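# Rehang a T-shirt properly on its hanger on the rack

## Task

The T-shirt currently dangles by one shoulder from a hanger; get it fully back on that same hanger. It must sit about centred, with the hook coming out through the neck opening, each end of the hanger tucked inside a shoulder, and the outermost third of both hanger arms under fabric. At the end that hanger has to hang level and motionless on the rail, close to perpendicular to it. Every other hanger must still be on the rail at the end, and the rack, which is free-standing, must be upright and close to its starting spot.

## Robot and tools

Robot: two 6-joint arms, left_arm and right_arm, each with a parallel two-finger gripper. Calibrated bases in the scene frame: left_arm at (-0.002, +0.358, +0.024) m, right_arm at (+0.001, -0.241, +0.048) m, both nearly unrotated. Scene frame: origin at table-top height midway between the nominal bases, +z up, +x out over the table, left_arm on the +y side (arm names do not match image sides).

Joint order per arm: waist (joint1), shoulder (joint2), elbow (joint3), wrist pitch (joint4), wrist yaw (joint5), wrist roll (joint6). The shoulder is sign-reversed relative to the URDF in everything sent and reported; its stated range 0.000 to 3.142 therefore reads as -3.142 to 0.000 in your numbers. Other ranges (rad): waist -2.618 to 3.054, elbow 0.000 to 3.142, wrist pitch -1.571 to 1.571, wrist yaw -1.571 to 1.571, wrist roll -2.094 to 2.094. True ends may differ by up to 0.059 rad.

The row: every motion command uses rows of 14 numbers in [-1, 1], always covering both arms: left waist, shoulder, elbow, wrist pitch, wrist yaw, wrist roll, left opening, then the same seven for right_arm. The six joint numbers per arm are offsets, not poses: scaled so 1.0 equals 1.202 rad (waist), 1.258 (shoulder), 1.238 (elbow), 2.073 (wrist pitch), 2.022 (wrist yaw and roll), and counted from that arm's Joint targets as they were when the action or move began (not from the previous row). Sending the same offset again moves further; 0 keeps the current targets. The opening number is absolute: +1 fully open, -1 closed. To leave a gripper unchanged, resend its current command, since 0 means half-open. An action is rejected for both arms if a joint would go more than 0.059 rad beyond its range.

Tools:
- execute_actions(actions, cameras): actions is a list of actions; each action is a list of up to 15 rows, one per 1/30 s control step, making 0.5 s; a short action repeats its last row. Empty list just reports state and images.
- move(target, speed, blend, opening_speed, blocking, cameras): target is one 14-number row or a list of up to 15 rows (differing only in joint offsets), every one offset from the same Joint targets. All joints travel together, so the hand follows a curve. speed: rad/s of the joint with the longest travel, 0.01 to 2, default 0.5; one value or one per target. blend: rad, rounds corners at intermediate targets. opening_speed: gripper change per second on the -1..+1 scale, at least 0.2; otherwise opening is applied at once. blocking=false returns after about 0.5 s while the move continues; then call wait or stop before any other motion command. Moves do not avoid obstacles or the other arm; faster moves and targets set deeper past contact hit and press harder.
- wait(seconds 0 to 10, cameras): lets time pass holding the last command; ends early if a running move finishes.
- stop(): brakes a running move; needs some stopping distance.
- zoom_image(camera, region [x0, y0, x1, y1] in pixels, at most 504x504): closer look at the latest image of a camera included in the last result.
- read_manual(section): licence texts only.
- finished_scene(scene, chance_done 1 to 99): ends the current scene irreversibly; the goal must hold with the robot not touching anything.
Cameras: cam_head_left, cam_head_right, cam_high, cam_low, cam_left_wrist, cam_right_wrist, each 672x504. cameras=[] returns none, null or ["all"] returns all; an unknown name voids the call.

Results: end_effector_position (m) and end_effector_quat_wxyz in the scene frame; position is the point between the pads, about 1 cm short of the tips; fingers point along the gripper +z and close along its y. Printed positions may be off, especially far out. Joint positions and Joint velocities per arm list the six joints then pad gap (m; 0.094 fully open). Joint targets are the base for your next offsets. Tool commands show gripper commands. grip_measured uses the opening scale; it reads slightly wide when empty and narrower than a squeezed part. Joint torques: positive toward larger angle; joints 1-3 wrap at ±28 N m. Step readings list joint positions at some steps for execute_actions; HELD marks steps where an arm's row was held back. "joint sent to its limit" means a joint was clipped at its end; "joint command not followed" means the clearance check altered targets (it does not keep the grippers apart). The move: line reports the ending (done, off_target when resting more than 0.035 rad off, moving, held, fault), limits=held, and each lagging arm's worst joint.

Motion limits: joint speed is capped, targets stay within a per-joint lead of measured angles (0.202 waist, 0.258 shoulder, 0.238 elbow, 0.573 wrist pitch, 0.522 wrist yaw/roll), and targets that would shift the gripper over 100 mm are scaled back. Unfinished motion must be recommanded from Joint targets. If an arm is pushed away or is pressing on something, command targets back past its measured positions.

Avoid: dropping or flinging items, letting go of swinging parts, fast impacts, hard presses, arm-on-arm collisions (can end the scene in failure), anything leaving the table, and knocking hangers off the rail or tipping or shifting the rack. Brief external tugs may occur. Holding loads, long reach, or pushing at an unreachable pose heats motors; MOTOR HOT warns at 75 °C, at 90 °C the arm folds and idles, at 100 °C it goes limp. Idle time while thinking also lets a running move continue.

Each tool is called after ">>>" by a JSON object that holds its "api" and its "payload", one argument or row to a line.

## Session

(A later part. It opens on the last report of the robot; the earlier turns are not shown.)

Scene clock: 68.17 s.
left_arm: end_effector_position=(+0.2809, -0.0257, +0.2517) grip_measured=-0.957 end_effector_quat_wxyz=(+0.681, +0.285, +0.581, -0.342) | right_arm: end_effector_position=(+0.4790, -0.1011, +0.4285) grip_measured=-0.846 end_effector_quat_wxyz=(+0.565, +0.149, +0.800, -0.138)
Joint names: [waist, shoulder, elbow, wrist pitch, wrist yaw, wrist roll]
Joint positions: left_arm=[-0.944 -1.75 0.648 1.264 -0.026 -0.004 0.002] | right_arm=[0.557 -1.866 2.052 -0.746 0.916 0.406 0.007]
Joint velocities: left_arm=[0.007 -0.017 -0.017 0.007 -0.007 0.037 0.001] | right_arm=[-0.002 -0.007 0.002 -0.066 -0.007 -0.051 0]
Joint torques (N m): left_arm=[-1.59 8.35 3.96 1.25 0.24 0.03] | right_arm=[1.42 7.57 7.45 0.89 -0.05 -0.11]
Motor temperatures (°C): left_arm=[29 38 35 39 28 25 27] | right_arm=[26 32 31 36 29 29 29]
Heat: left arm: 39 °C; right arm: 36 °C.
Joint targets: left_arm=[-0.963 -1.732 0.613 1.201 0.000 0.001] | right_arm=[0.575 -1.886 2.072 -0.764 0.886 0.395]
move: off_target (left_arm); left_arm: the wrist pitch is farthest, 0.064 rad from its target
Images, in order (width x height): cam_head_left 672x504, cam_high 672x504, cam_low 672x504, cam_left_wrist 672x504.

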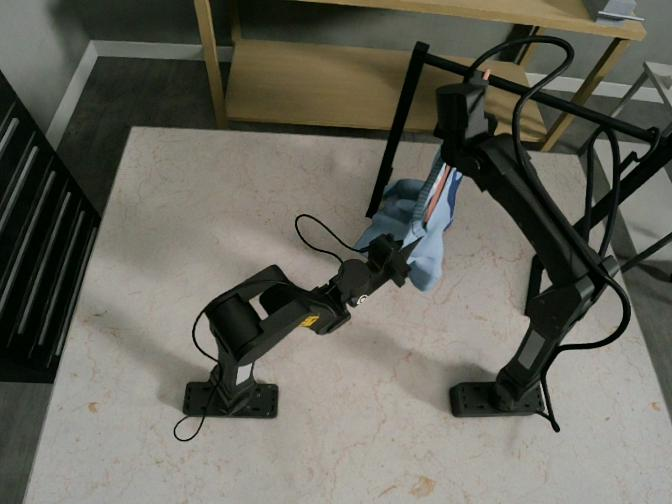

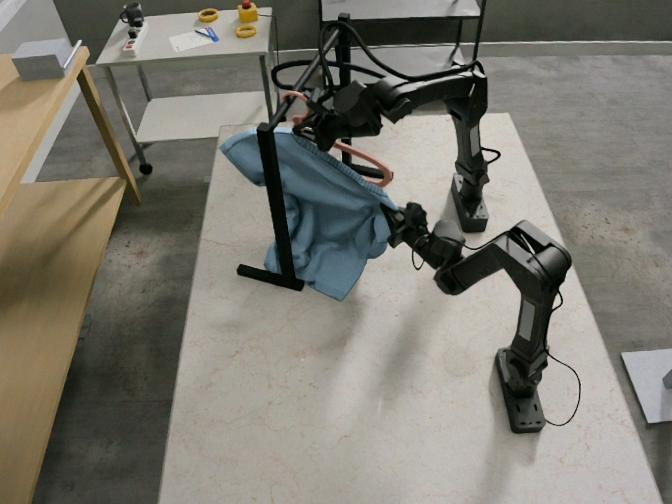

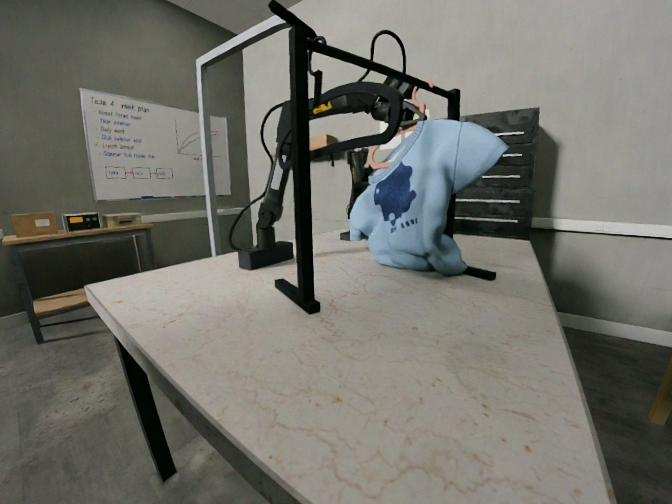

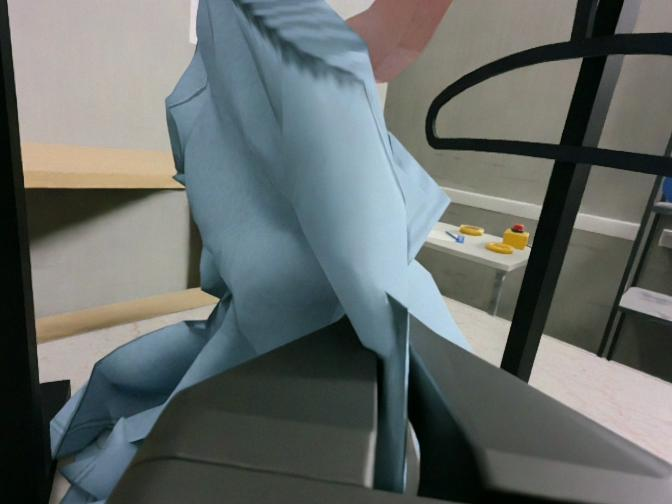

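>>> {"api": "move", "payload": {
  "target": [-0.06,0.431,-0.132,-0.2415,0,0,-1,0,0,0,0,0,0,-1],
  "speed": 0.4,
  "cameras": ["cam_left_wrist","cam_low","cam_high","cam_head_left"]
}}

Scene clock: 70.40 s.
left_arm: end_effector_position=(+0.2179, +0.0246, +0.2862) grip_measured=-0.957 end_effector_quat_wxyz=(+0.641, +0.317, +0.611, -0.338) | right_arm: end_effector_position=(+0.4764, -0.0887, +0.4282) grip_measured=-0.846 end_effector_quat_wxyz=(+0.566, +0.142, +0.803, -0.124)
Joint names: [waist, shoulder, elbow, wrist pitch, wrist yaw, wrist roll]
Joint positions: left_arm=[-1.009 -1.212 0.49 0.774 -0.049 -0.004 0.002] | right_arm=[0.578 -1.866 2.054 -0.746 0.903 0.416 0.007]
Joint velocities: left_arm=[0.002 -0.002 -0.012 -0.066 -0.022 -0.037 -0.001] | right_arm=[-0.007 -0.007 -0.007 0.007 -0.037 -0.037 0]
Joint torques (N m): left_arm=[-2.29 5.22 5.12 1.18 0.54 -0.01] | right_arm=[-0.24 7.56 7.31 0.89 0.02 -0.21]
Motor temperatures (°C): left_arm=[29 38 35 39 28 25 27] | right_arm=[26 32 31 36 29 29 29]
Heat: left arm: 39 °C; right arm: 36 °C.
Joint targets: left_arm=[-1.036 -1.190 0.450 0.700 0.000 0.001] | right_arm=[0.576 -1.886 2.072 -0.764 0.886 0.395]
move: off_target (left_arm); left_arm: the wrist pitch is farthest, 0.073 rad from its target
Images, in order (width x height): cam_head_left 672x504, cam_high 672x504, cam_low 672x504, cam_left_wrist 672x504.

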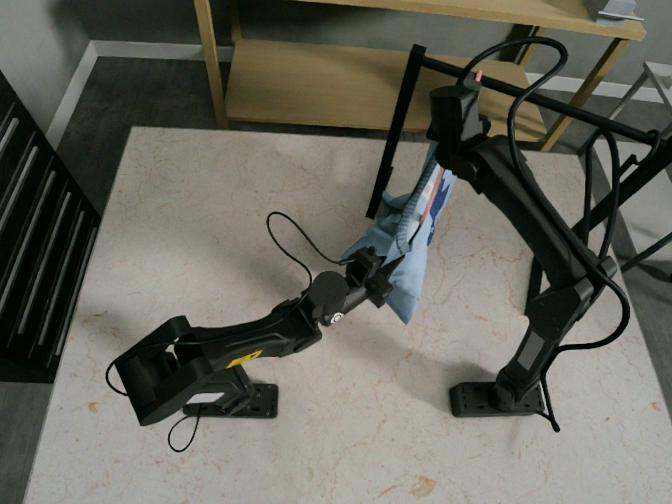

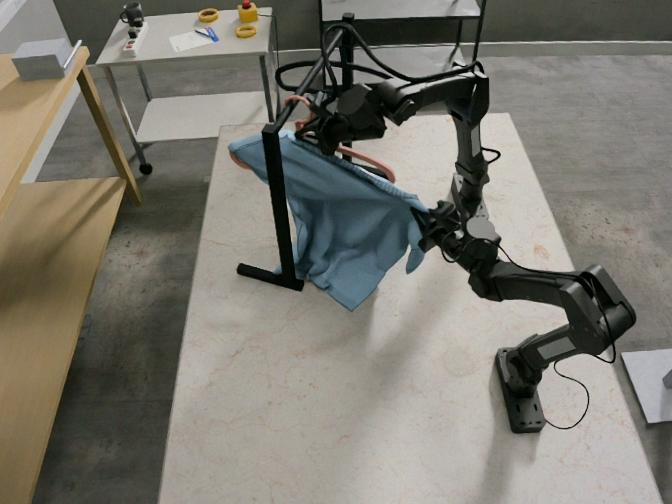

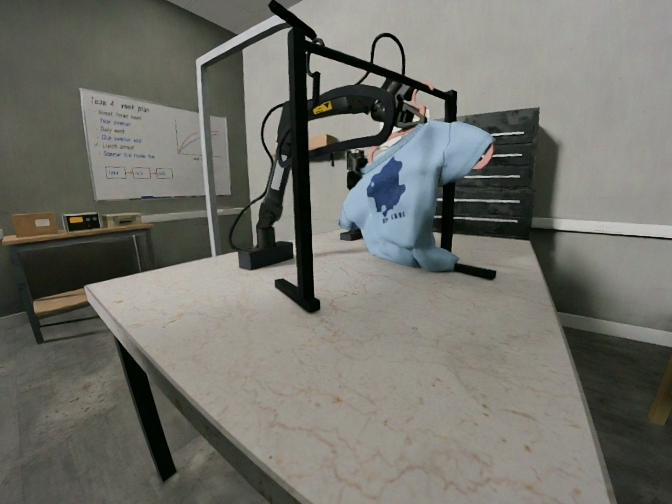

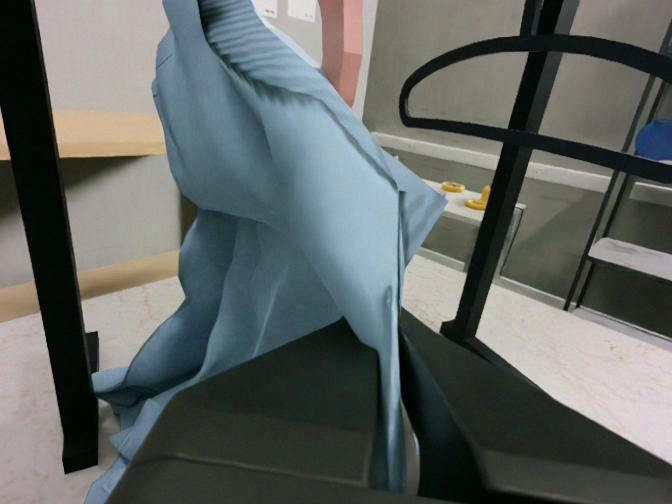

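>>> {"api": "move", "payload": {
  "target": [-0.016,0.167,-0.04,-0.096,0,0,-1,0,0,0,0,0,0,-1],
  "speed": 0.3,
  "cameras": ["cam_left_wrist","cam_low","cam_high","cam_head_left"]
}}

>>> {"api": "zoom_image", "payload": {
  "camera": "cam_head_left",
  "region": [300, 60, 520, 340]
}}

>>> {"api": "zoom_image", "payload": {
  "camera": "cam_high",
  "region": [200, 70, 480, 280]
}}

Scene clock: 72.13 s.
left_arm: end_effector_position=(+0.1959, +0.0499, +0.2916) grip_measured=-0.957 end_effector_quat_wxyz=(+0.631, +0.325, +0.619, -0.336) | right_arm: end_effector_position=(+0.4759, -0.0861, +0.4280) grip_measured=-0.846 end_effector_quat_wxyz=(+0.567, +0.143, +0.803, -0.119)
Joint names: [waist, shoulder, elbow, wrist pitch, wrist yaw, wrist roll]
Joint positions: left_arm=[-1.027 -1.004 0.442 0.583 -0.057 -0.004 0.002] | right_arm=[0.583 -1.866 2.054 -0.746 0.9 0.425 0.007]
Joint velocities: left_arm=[0.002 0.012 -0.002 -0.007 0.007 -0.037 0] | right_arm=[0.017 0.002 -0.012 -0.037 -0.037 0.051 0]
Joint torques (N m): left_arm=[-2.44 3.77 5.19 1.09 0.61 -0.01] | right_arm=[-0.57 7.56 7.3 0.89 0.03 -0.32]
Motor temperatures (°C): left_arm=[29 37 34 39 28 25 28] | right_arm=[26 32 31 36 29 29 30]
Heat: left arm: 39 °C; right arm: 36 °C.
Joint targets: left_arm=[-1.055 -0.979 0.400 0.501 0.000 0.001] | right_arm=[0.576 -1.886 2.072 -0.764 0.886 0.395]
move: off_target (left_arm); left_arm: the wrist pitch is farthest, 0.082 rad from its target
Images, in order (width x height): cam_head_left 672x504, cam_high 672x504, cam_low 672x504, cam_left_wrist 672x504.

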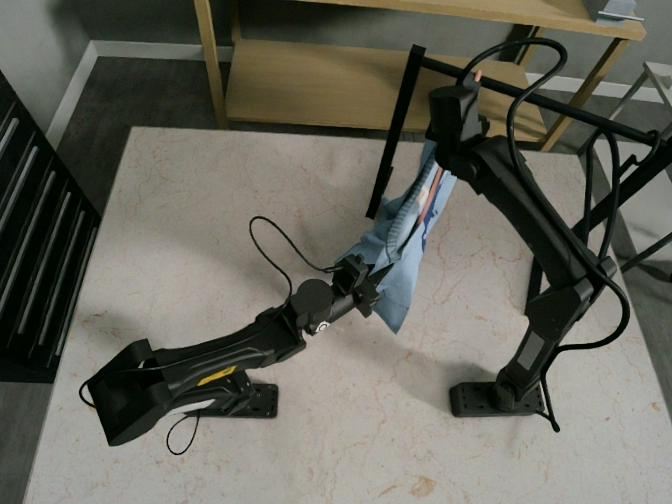

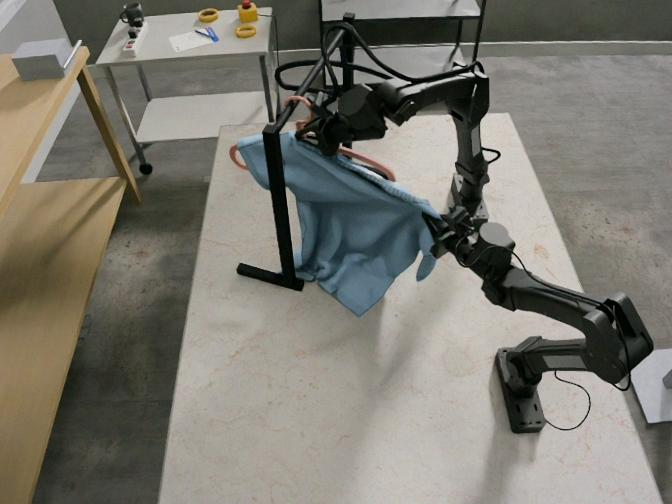

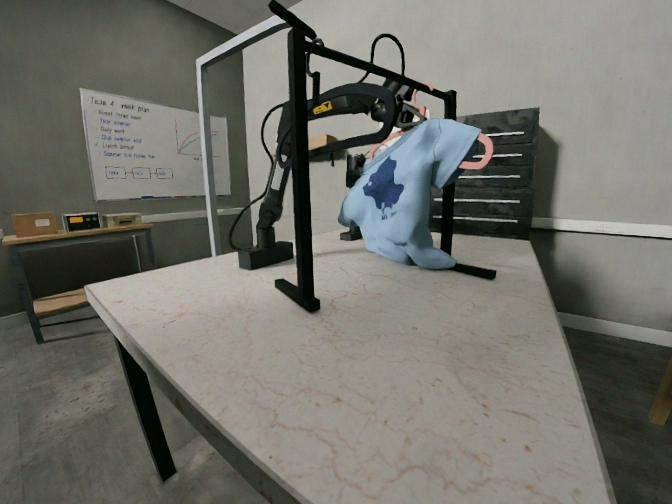

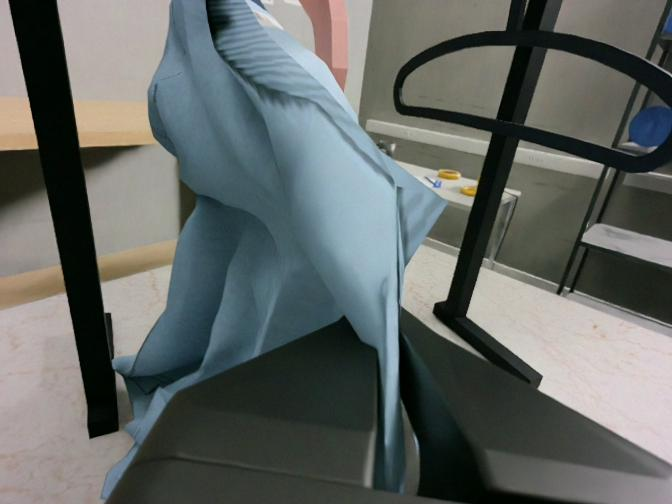

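Scaled by 1.800 from the camera's 672x504 image, which has a finer 960x720 frame.

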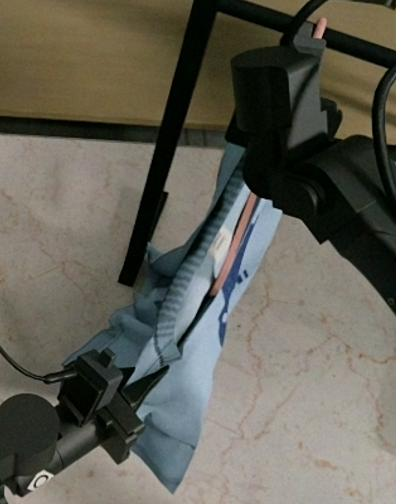

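Scaled by 1.800 from the camera's 672x504 image, which has a finer 960x720 frame.

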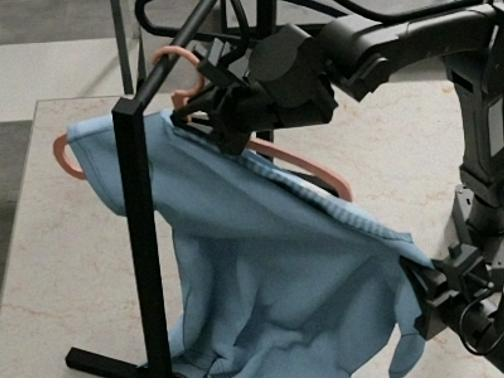

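>>> {"api": "move", "payload": {
  "target": [-0.004,0.0,0.323,-0.232,0,0,-1,0,0,0,0,0,0,-1],
  "speed": 0.4,
  "cameras": ["cam_left_wrist","cam_low","cam_high","cam_head_left"]
}}

>>> {"api": "zoom_image", "payload": {
  "camera": "cam_high",
  "region": [200, 70, 480, 280]
}}

>>> {"api": "zoom_image", "payload": {
  "camera": "cam_low",
  "region": [320, 60, 540, 280]
}}

Scene clock: 74.13 s.
left_arm: end_effector_position=(+0.1995, +0.0394, +0.3359) grip_measured=-0.957 end_effector_quat_wxyz=(+0.582, +0.355, +0.664, -0.309) | right_arm: end_effector_position=(+0.4758, -0.0863, +0.4281) grip_measured=-0.846 end_effector_quat_wxyz=(+0.567, +0.143, +0.802, -0.119)
Joint names: [waist, shoulder, elbow, wrist pitch, wrist yaw, wrist roll]
Joint positions: left_arm=[-1.033 -1.004 0.776 0.094 -0.057 -0.004 0.002] | right_arm=[0.583 -1.866 2.054 -0.746 0.901 0.425 0.007]
Joint velocities: left_arm=[0.007 -0.002 0.007 0.051 0.022 0.066 0] | right_arm=[-0.032 0.002 0.007 -0.051 -0.037 0.007 0.001]
Joint torques (N m): left_arm=[-2.43 4.14 11.6 1.25 0.58 0.04] | right_arm=[-0.57 7.56 7.3 0.9 0.02 -0.32]
Motor temperatures (°C): left_arm=[29 37 35 39 28 25 28] | right_arm=[26 32 32 36 29 29 30]
Heat: left arm: 39 °C; right arm: 36 °C.
Joint targets: left_arm=[-1.060 -0.979 0.800 0.020 0.000 0.001] | right_arm=[0.576 -1.886 2.072 -0.764 0.886 0.395]
move: off_target (left_arm); left_arm: the wrist pitch is farthest, 0.074 rad from its target
Images, in order (width x height): cam_head_left 672x504, cam_high 672x504, cam_low 672x504, cam_left_wrist 672x504.

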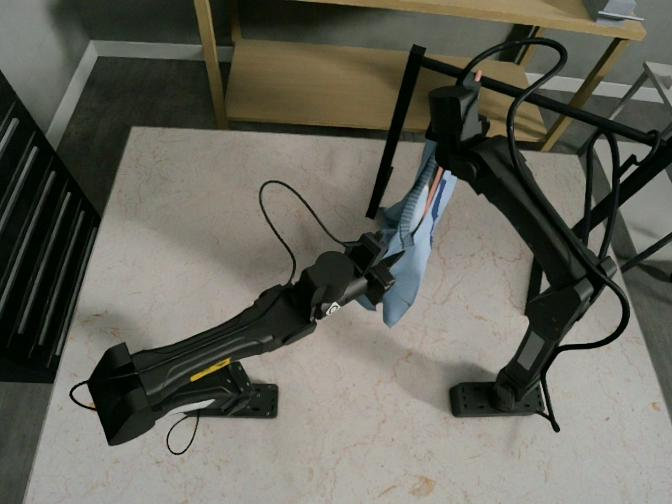

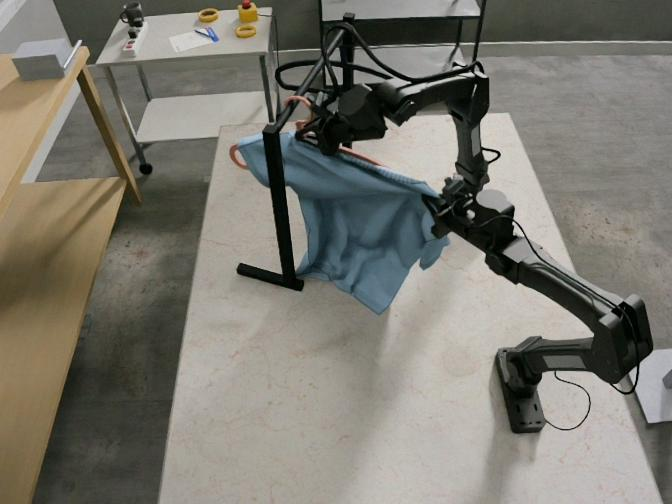

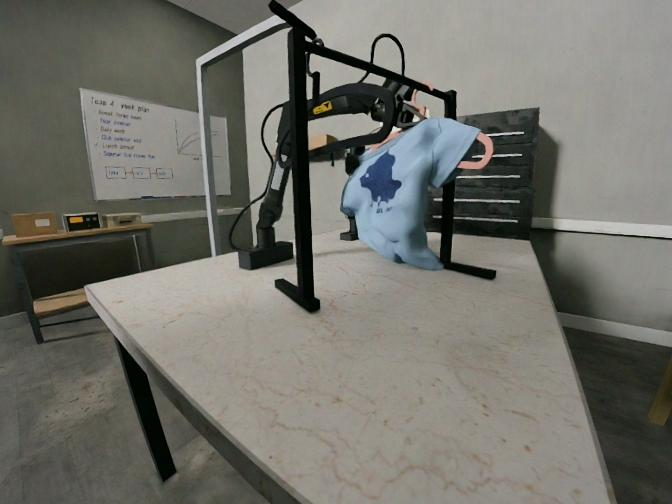

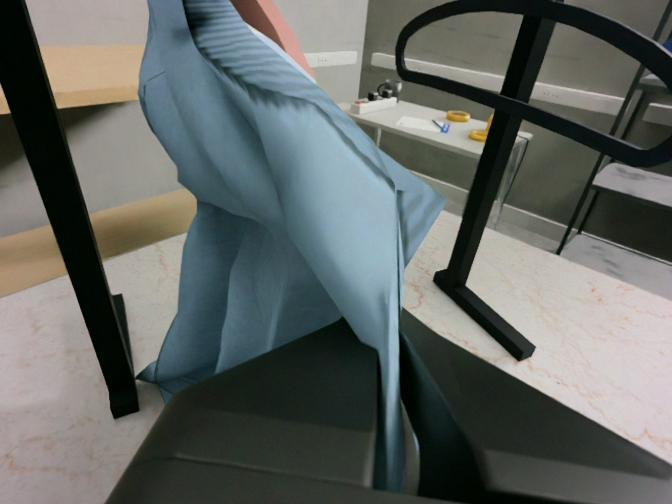

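Scaled by 1.800 from the camera's 672x504 image, which has a finer 960x720 frame.

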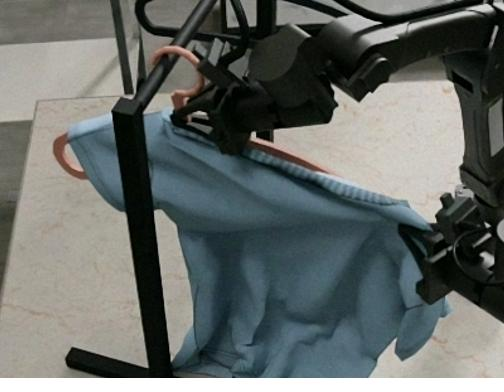

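Scaled by 2.291 from the camera's 672x504 image, which has a finer 960x720 frame.

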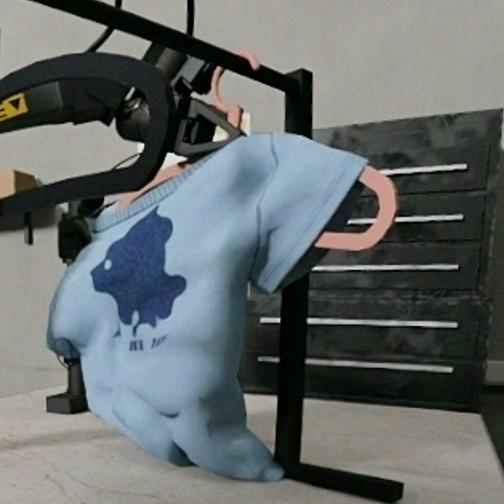

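>>> {"api": "move", "payload": {
  "target": [0.025,-0.0564,0.256,-0.145,0,0,-1,0,0,0,0,0,0,-1],
  "speed": 0.4,
  "cameras": ["cam_left_wrist","cam_high","cam_head_left"]
}}

>>> {"api": "zoom_image", "payload": {
  "camera": "cam_high",
  "region": [200, 70, 480, 280]
}}

>>> {"api": "zoom_image", "payload": {
  "camera": "cam_head_left",
  "region": [300, 60, 520, 340]
}}

Scene clock: 76.07 s.
left_arm: end_effector_position=(+0.2041, +0.0418, +0.3872) grip_measured=-0.957 end_effector_quat_wxyz=(+0.560, +0.363, +0.686, -0.290) | right_arm: end_effector_position=(+0.4758, -0.0863, +0.4281) grip_measured=-0.846 end_effector_quat_wxyz=(+0.567, +0.143, +0.802, -0.119)
Joint names: [waist, shoulder, elbow, wrist pitch, wrist yaw, wrist roll]
Joint positions: left_arm=[-1.019 -1.058 1.079 -0.228 -0.057 -0.004 0.002] | right_arm=[0.583 -1.866 2.054 -0.746 0.901 0.425 0.007]
Joint velocities: left_arm=[-0.002 -0.002 0.007 -0.081 -0.007 0.081 -0.001] | right_arm=[0.007 -0.007 -0.027 -0.022 -0.051 -0.007 0]
Joint torques (N m): left_arm=[-0.83 2.84 12.75 1.44 0.56 -0.02] | right_arm=[-0.57 7.56 7.3 0.89 0.03 -0.32]
Motor temperatures (°C): left_arm=[29 36 35 38 28 25 28] | right_arm=[26 32 32 36 29 29 30]
Heat: left arm: 38 °C; right arm: 36 °C.
Joint targets: left_arm=[-1.030 -1.051 1.117 -0.281 0.000 0.001] | right_arm=[0.576 -1.886 2.072 -0.764 0.886 0.395]
move: off_target (left_arm); left_arm: the wrist yaw is farthest, 0.057 rad from its target
Images, in order (width x height): cam_head_left 672x504, cam_high 672x504, cam_left_wrist 672x504.

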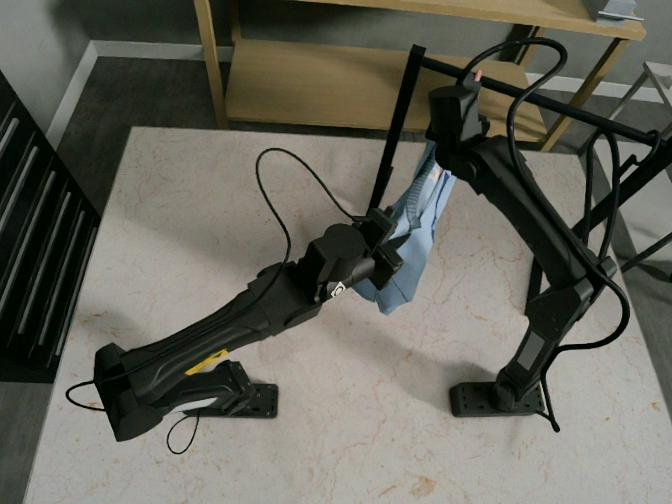

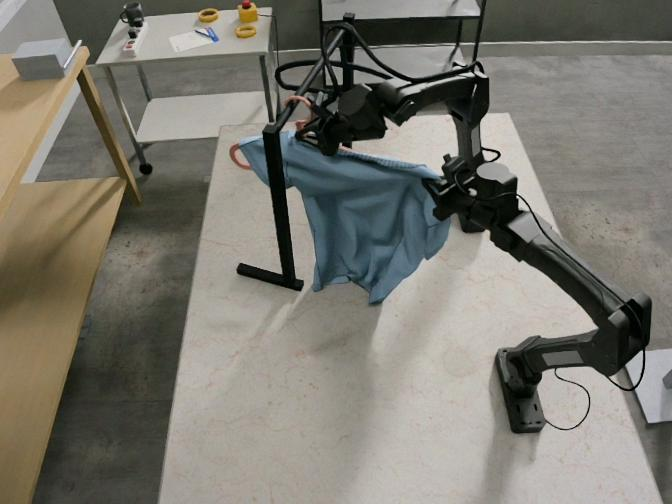

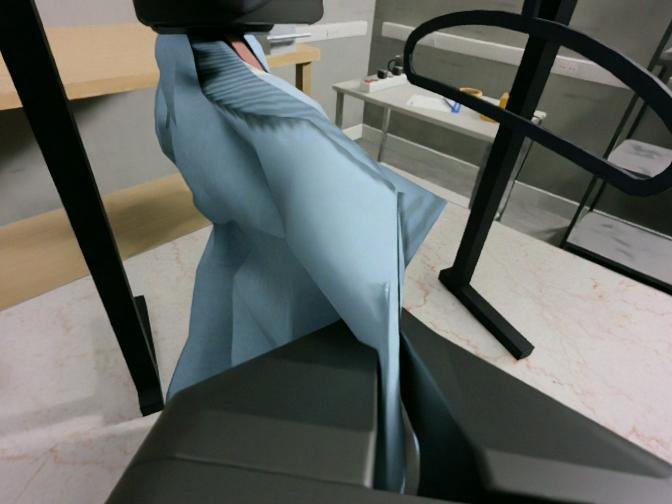

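Scaled by 1.800 from the camera's 672x504 image, which has a finer 960x720 frame.

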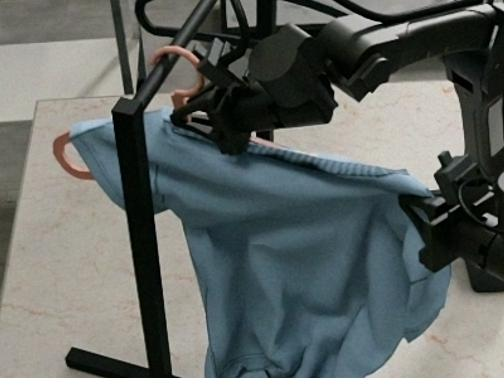

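Scaled by 1.800 from the camera's 672x504 image, which has a finer 960x720 frame.

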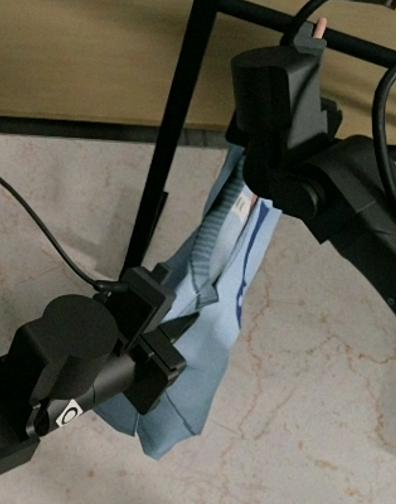

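>>> {"api": "move", "payload": {
  "target": [0.112,-0.309,0.043,0.242,0,0,-1,0,0,0,0,0,0,-1],
  "speed": 0.3,
  "cameras": ["cam_left_wrist","cam_low","cam_high","cam_head_left"]
}}

>>> {"api": "zoom_image", "payload": {
  "camera": "cam_high",
  "region": [200, 70, 480, 280]
}}

>>> {"api": "zoom_image", "payload": {
  "camera": "cam_low",
  "region": [320, 60, 540, 280]
}}

Scene clock: 78.80 s.
left_arm: end_effector_position=(+0.2922, -0.0187, +0.3623) grip_measured=-0.957 end_effector_quat_wxyz=(+0.593, +0.329, +0.674, -0.294) | right_arm: end_effector_position=(+0.4849, -0.0963, +0.4274) grip_measured=-0.846 end_effector_quat_wxyz=(+0.566, +0.132, +0.803, -0.135)
Joint names: [waist, shoulder, elbow, wrist pitch, wrist yaw, wrist roll]
Joint positions: left_arm=[-0.904 -1.415 1.133 0.157 0.007 -0.004 0.002] | right_arm=[0.552 -1.875 2.054 -0.719 0.889 0.365 0.007]
Joint velocities: left_arm=[-0.032 0.012 -0.012 0.037 -0.007 -0.007 0] | right_arm=[-0.007 0.017 -0.007 0.022 -0.037 0.022 -0.001]
Joint torques (N m): left_arm=[0.83 3.79 12.72 2.59 -0.06 0] | right_arm=[1.77 8.49 7.35 0.66 0.13 0.24]
Motor temperatures (°C): left_arm=[29 36 35 39 28 25 28] | right_arm=[26 32 32 36 29 29 30]
Heat: left arm: 39 °C; right arm: 36 °C.
Joint targets: left_arm=[-0.895 -1.439 1.170 0.221 0.000 0.001] | right_arm=[0.576 -1.886 2.072 -0.764 0.886 0.395]
move: off_target (left_arm, right_arm); left_arm: the wrist pitch is farthest, 0.064 rad from its target; right_arm: the wrist pitch is farthest, 0.045 rad from its target
Images, in order (width x height): cam_head_left 672x504, cam_high 672x504, cam_low 672x504, cam_left_wrist 672x504.

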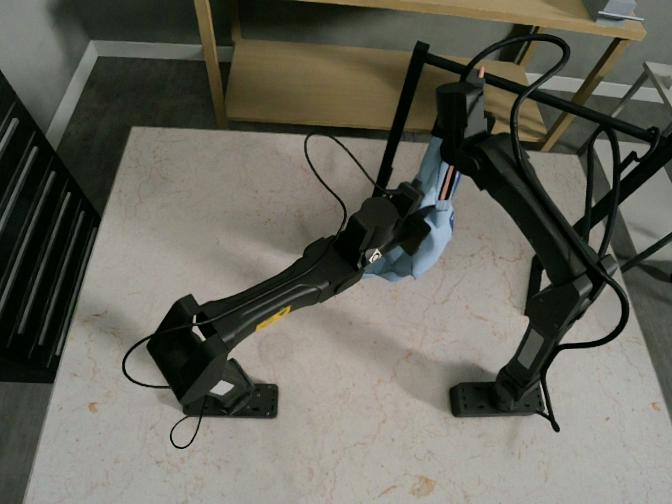

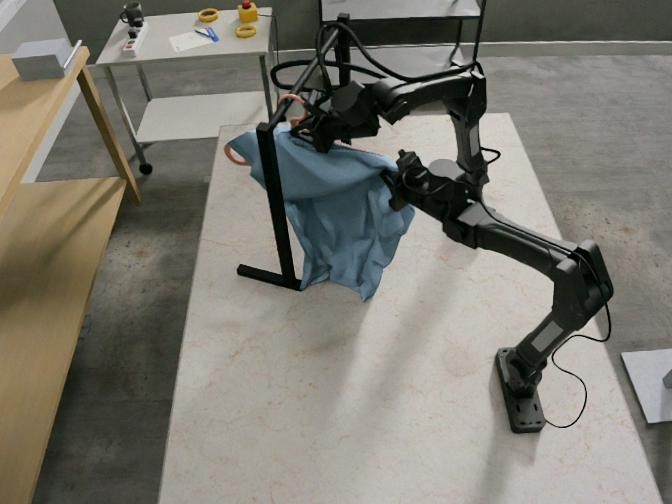

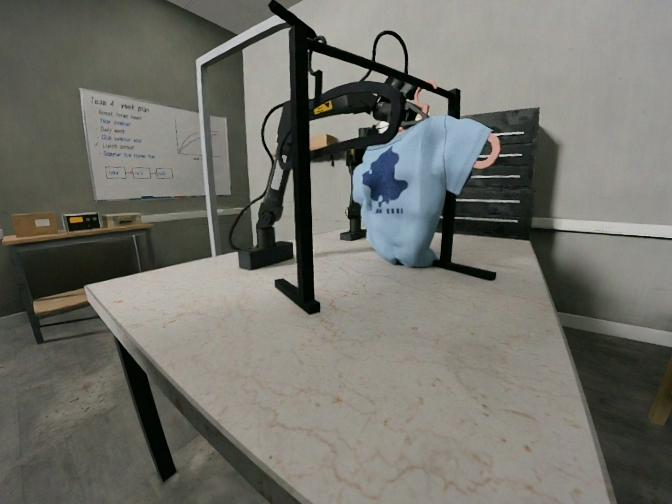

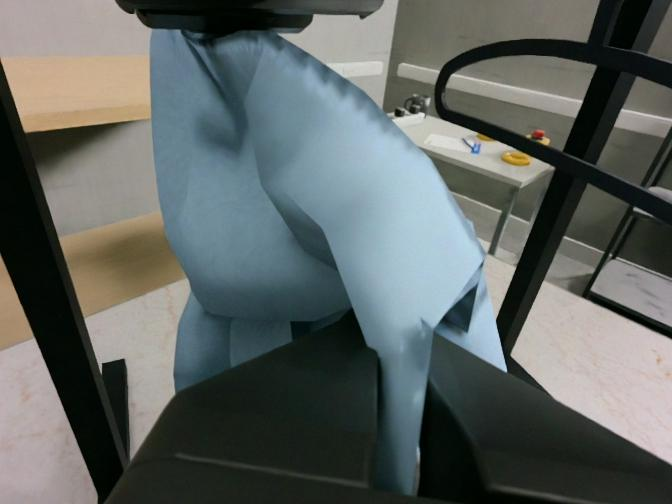

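Scaled by 1.800 from the camera's 672x504 image, which has a finer 960x720 frame.

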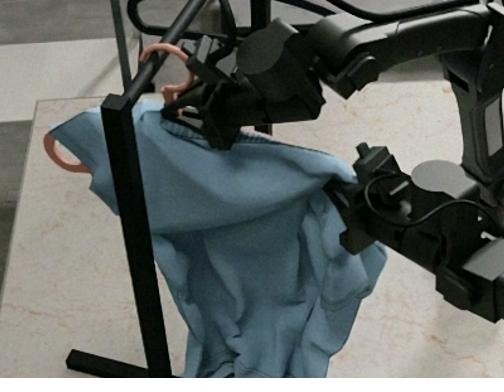

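Scaled by 2.291 from the camera's 672x504 image, which has a finer 960x720 frame.

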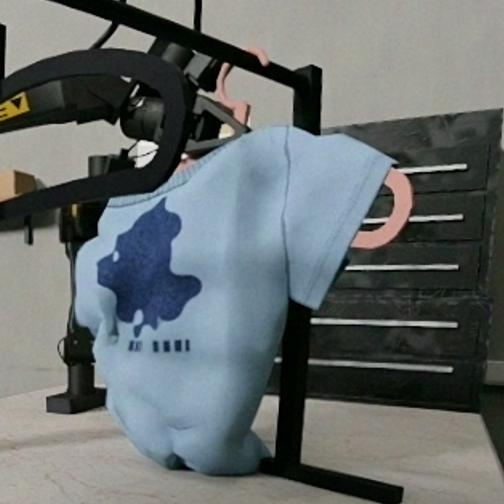

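>>> {"api": "move", "payload": {
  "target": [-0.015,0.063,0.048,-0.048,0,0,-1,0,0,0,0,0,0,-1],
  "speed": 0.3,
  "cameras": ["cam_left_wrist","cam_high","cam_head_left"]
}}

>>> {"api": "zoom_image", "payload": {
  "camera": "cam_head_left",
  "region": [300, 60, 520, 340]
}}

>>> {"api": "zoom_image", "payload": {
  "camera": "cam_high",
  "region": [200, 70, 480, 280]
}}

Scene clock: 80.10 s.
left_arm: end_effector_position=(+0.2888, -0.0141, +0.4035) grip_measured=-0.957 end_effector_quat_wxyz=(+0.620, +0.316, +0.650, -0.304) | right_arm: end_effector_position=(+0.4843, -0.0934, +0.4272) grip_measured=-0.846 end_effector_quat_wxyz=(+0.566, +0.133, +0.803, -0.129)
Joint names: [waist, shoulder, elbow, wrist pitch, wrist yaw, wrist roll]
Joint positions: left_arm=[-0.907 -1.387 1.195 0.146 -0.003 -0.004 0.002] | right_arm=[0.557 -1.875 2.054 -0.719 0.886 0.374 0.007]
Joint velocities: left_arm=[0.012 -0.002 -0.012 -0.037 -0.022 0.022 0] | right_arm=[0.007 0.017 0.012 -0.022 -0.051 -0.081 0]
Joint torques (N m): left_arm=[-0.49 7.64 12.42 1.68 0 0.05] | right_arm=[1.42 8.46 7.32 0.67 0.16 0.14]
Motor temperatures (°C): left_arm=[29 36 35 39 28 25 28] | right_arm=[26 32 32 36 29 29 30]
Heat: left arm: 39 °C; right arm: 36 °C.
Joint targets: left_arm=[-0.913 -1.360 1.230 0.122 0.000 0.001] | right_arm=[0.576 -1.886 2.072 -0.764 0.886 0.395]
move: off_target (right_arm); right_arm: the wrist pitch is farthest, 0.045 rad from its target
Images, in order (width x height): cam_head_left 672x504, cam_high 672x504, cam_left_wrist 672x504.

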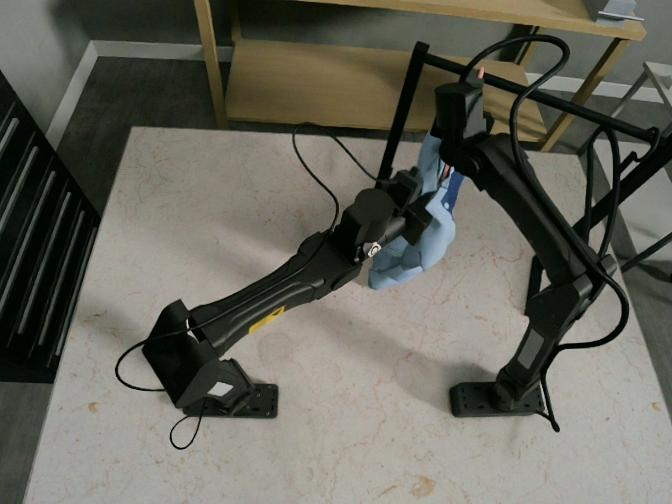

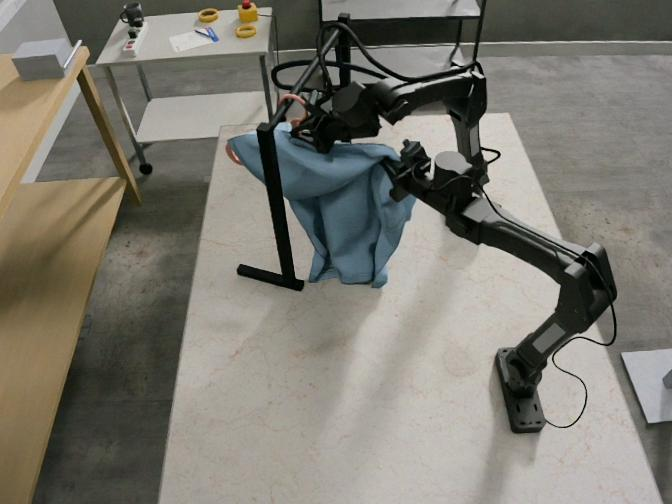

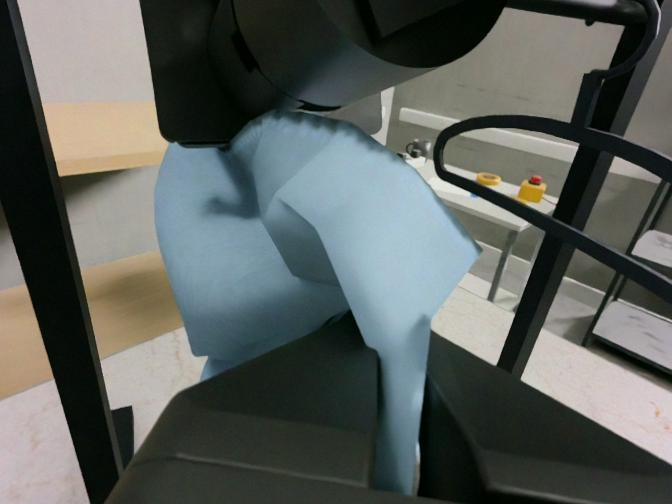

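Scaled by 1.800 from the camera's 672x504 image, which has a finer 960x720 frame.

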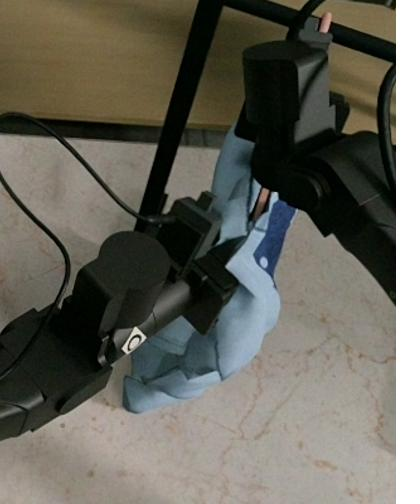

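Scaled by 1.800 from the camera's 672x504 image, which has a finer 960x720 frame.

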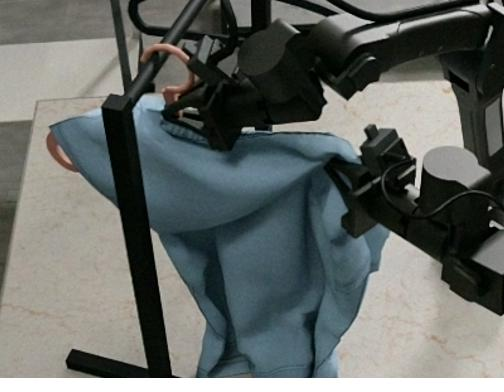

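>>> {"api": "move", "payload": {
  "target": [0.032,-0.2226,-0.113,0.327,0,0,-1,0,0,0,0,0,0,-1],
  "speed": 0.3,
  "cameras": ["cam_left_wrist","cam_high","cam_head_left","cam_low"]
}}

>>> {"api": "zoom_image", "payload": {
  "camera": "cam_high",
  "region": [200, 70, 480, 280]
}}

>>> {"api": "zoom_image", "payload": {
  "camera": "cam_head_left",
  "region": [300, 60, 520, 340]
}}

>>> {"api": "zoom_image", "payload": {
  "camera": "cam_low",
  "region": [320, 60, 540, 280]
}}

Scene clock: 83.47 s.
left_arm: end_effector_position=(+0.3226, -0.0360, +0.4225) grip_measured=-0.957 end_effector_quat_wxyz=(+0.731, +0.250, +0.532, -0.348) | right_arm: end_effector_position=(+0.4846, -0.0948, +0.4273) grip_measured=-0.846 end_effector_quat_wxyz=(+0.566, +0.134, +0.803, -0.131)
Joint names: [waist, shoulder, elbow, wrist pitch, wrist yaw, wrist roll]
Joint positions: left_arm=[-0.88 -1.605 1.119 0.8 0 -0.004 0.002] | right_arm=[0.555 -1.875 2.054 -0.719 0.887 0.373 0.007]
Joint velocities: left_arm=[-0.022 -0.002 0.012 -0.051 0.051 0.037 0] | right_arm=[-0.002 0.022 0.002 -0.037 -0.051 -0.066 0]
Joint torques (N m): left_arm=[0.57 4.44 6.23 1.79 -0.05 0.03] | right_arm=[1.57 8.46 7.34 0.66 0.15 0.17]
Motor temperatures (°C): left_arm=[29 35 35 40 28 25 28] | right_arm=[26 32 32 36 29 29 30]
Heat: left arm: 40 °C; right arm: 36 °C.
Joint targets: left_arm=[-0.874 -1.640 1.090 0.800 0.000 0.001] | right_arm=[0.576 -1.886 2.072 -0.764 0.886 0.395]
move: off_target (right_arm); right_arm: the wrist pitch is farthest, 0.045 rad from its target
Images, in order (width x height): cam_head_left 672x504, cam_high 672x504, cam_low 672x504, cam_left_wrist 672x504.

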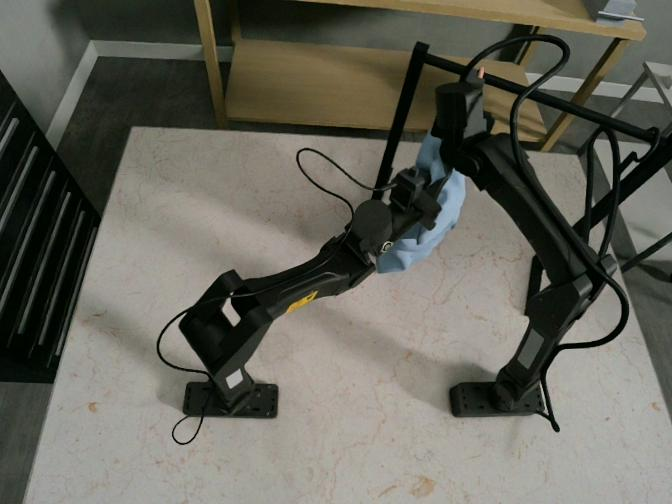

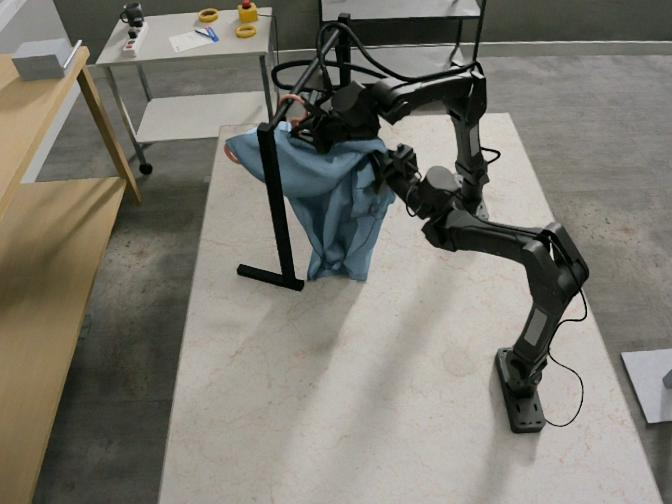

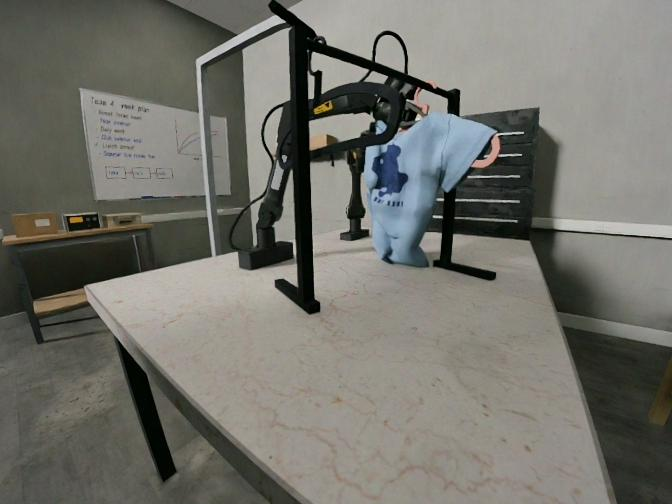

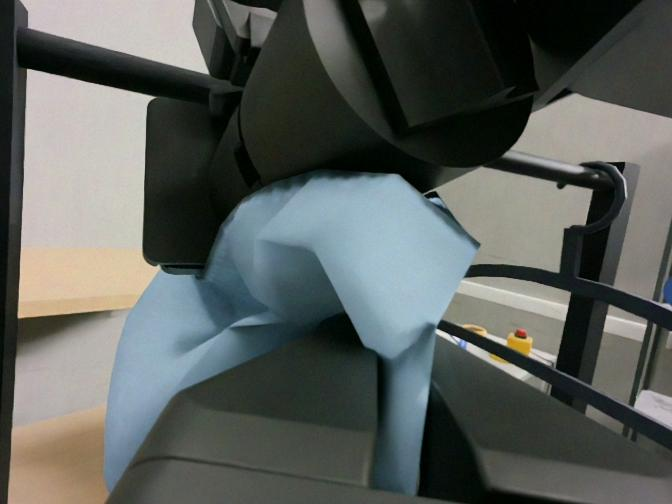

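Scaled by 1.800 from the camera's 672x504 image, which has a finer 960x720 frame.

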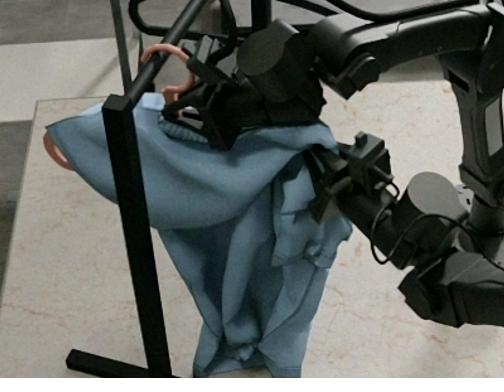

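Scaled by 1.800 from the camera's 672x504 image, which has a finer 960x720 frame.

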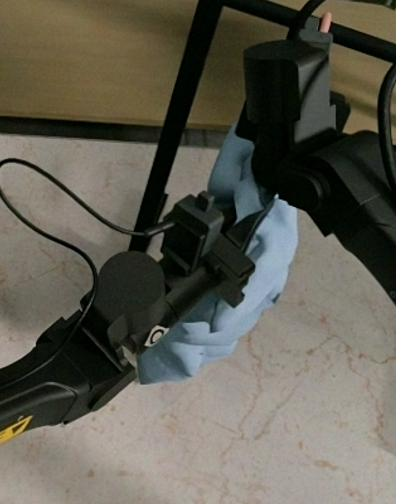

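Scaled by 2.291 from the camera's 672x504 image, which has a finer 960x720 frame.

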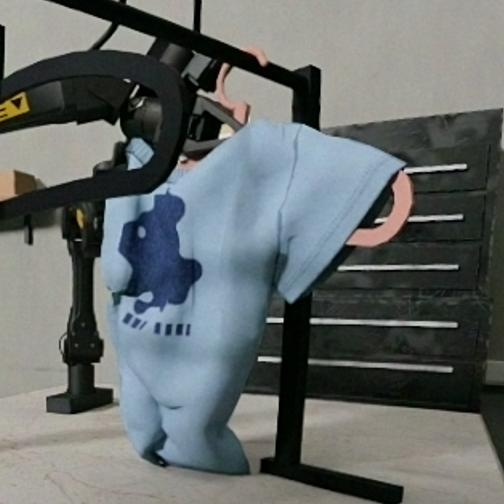

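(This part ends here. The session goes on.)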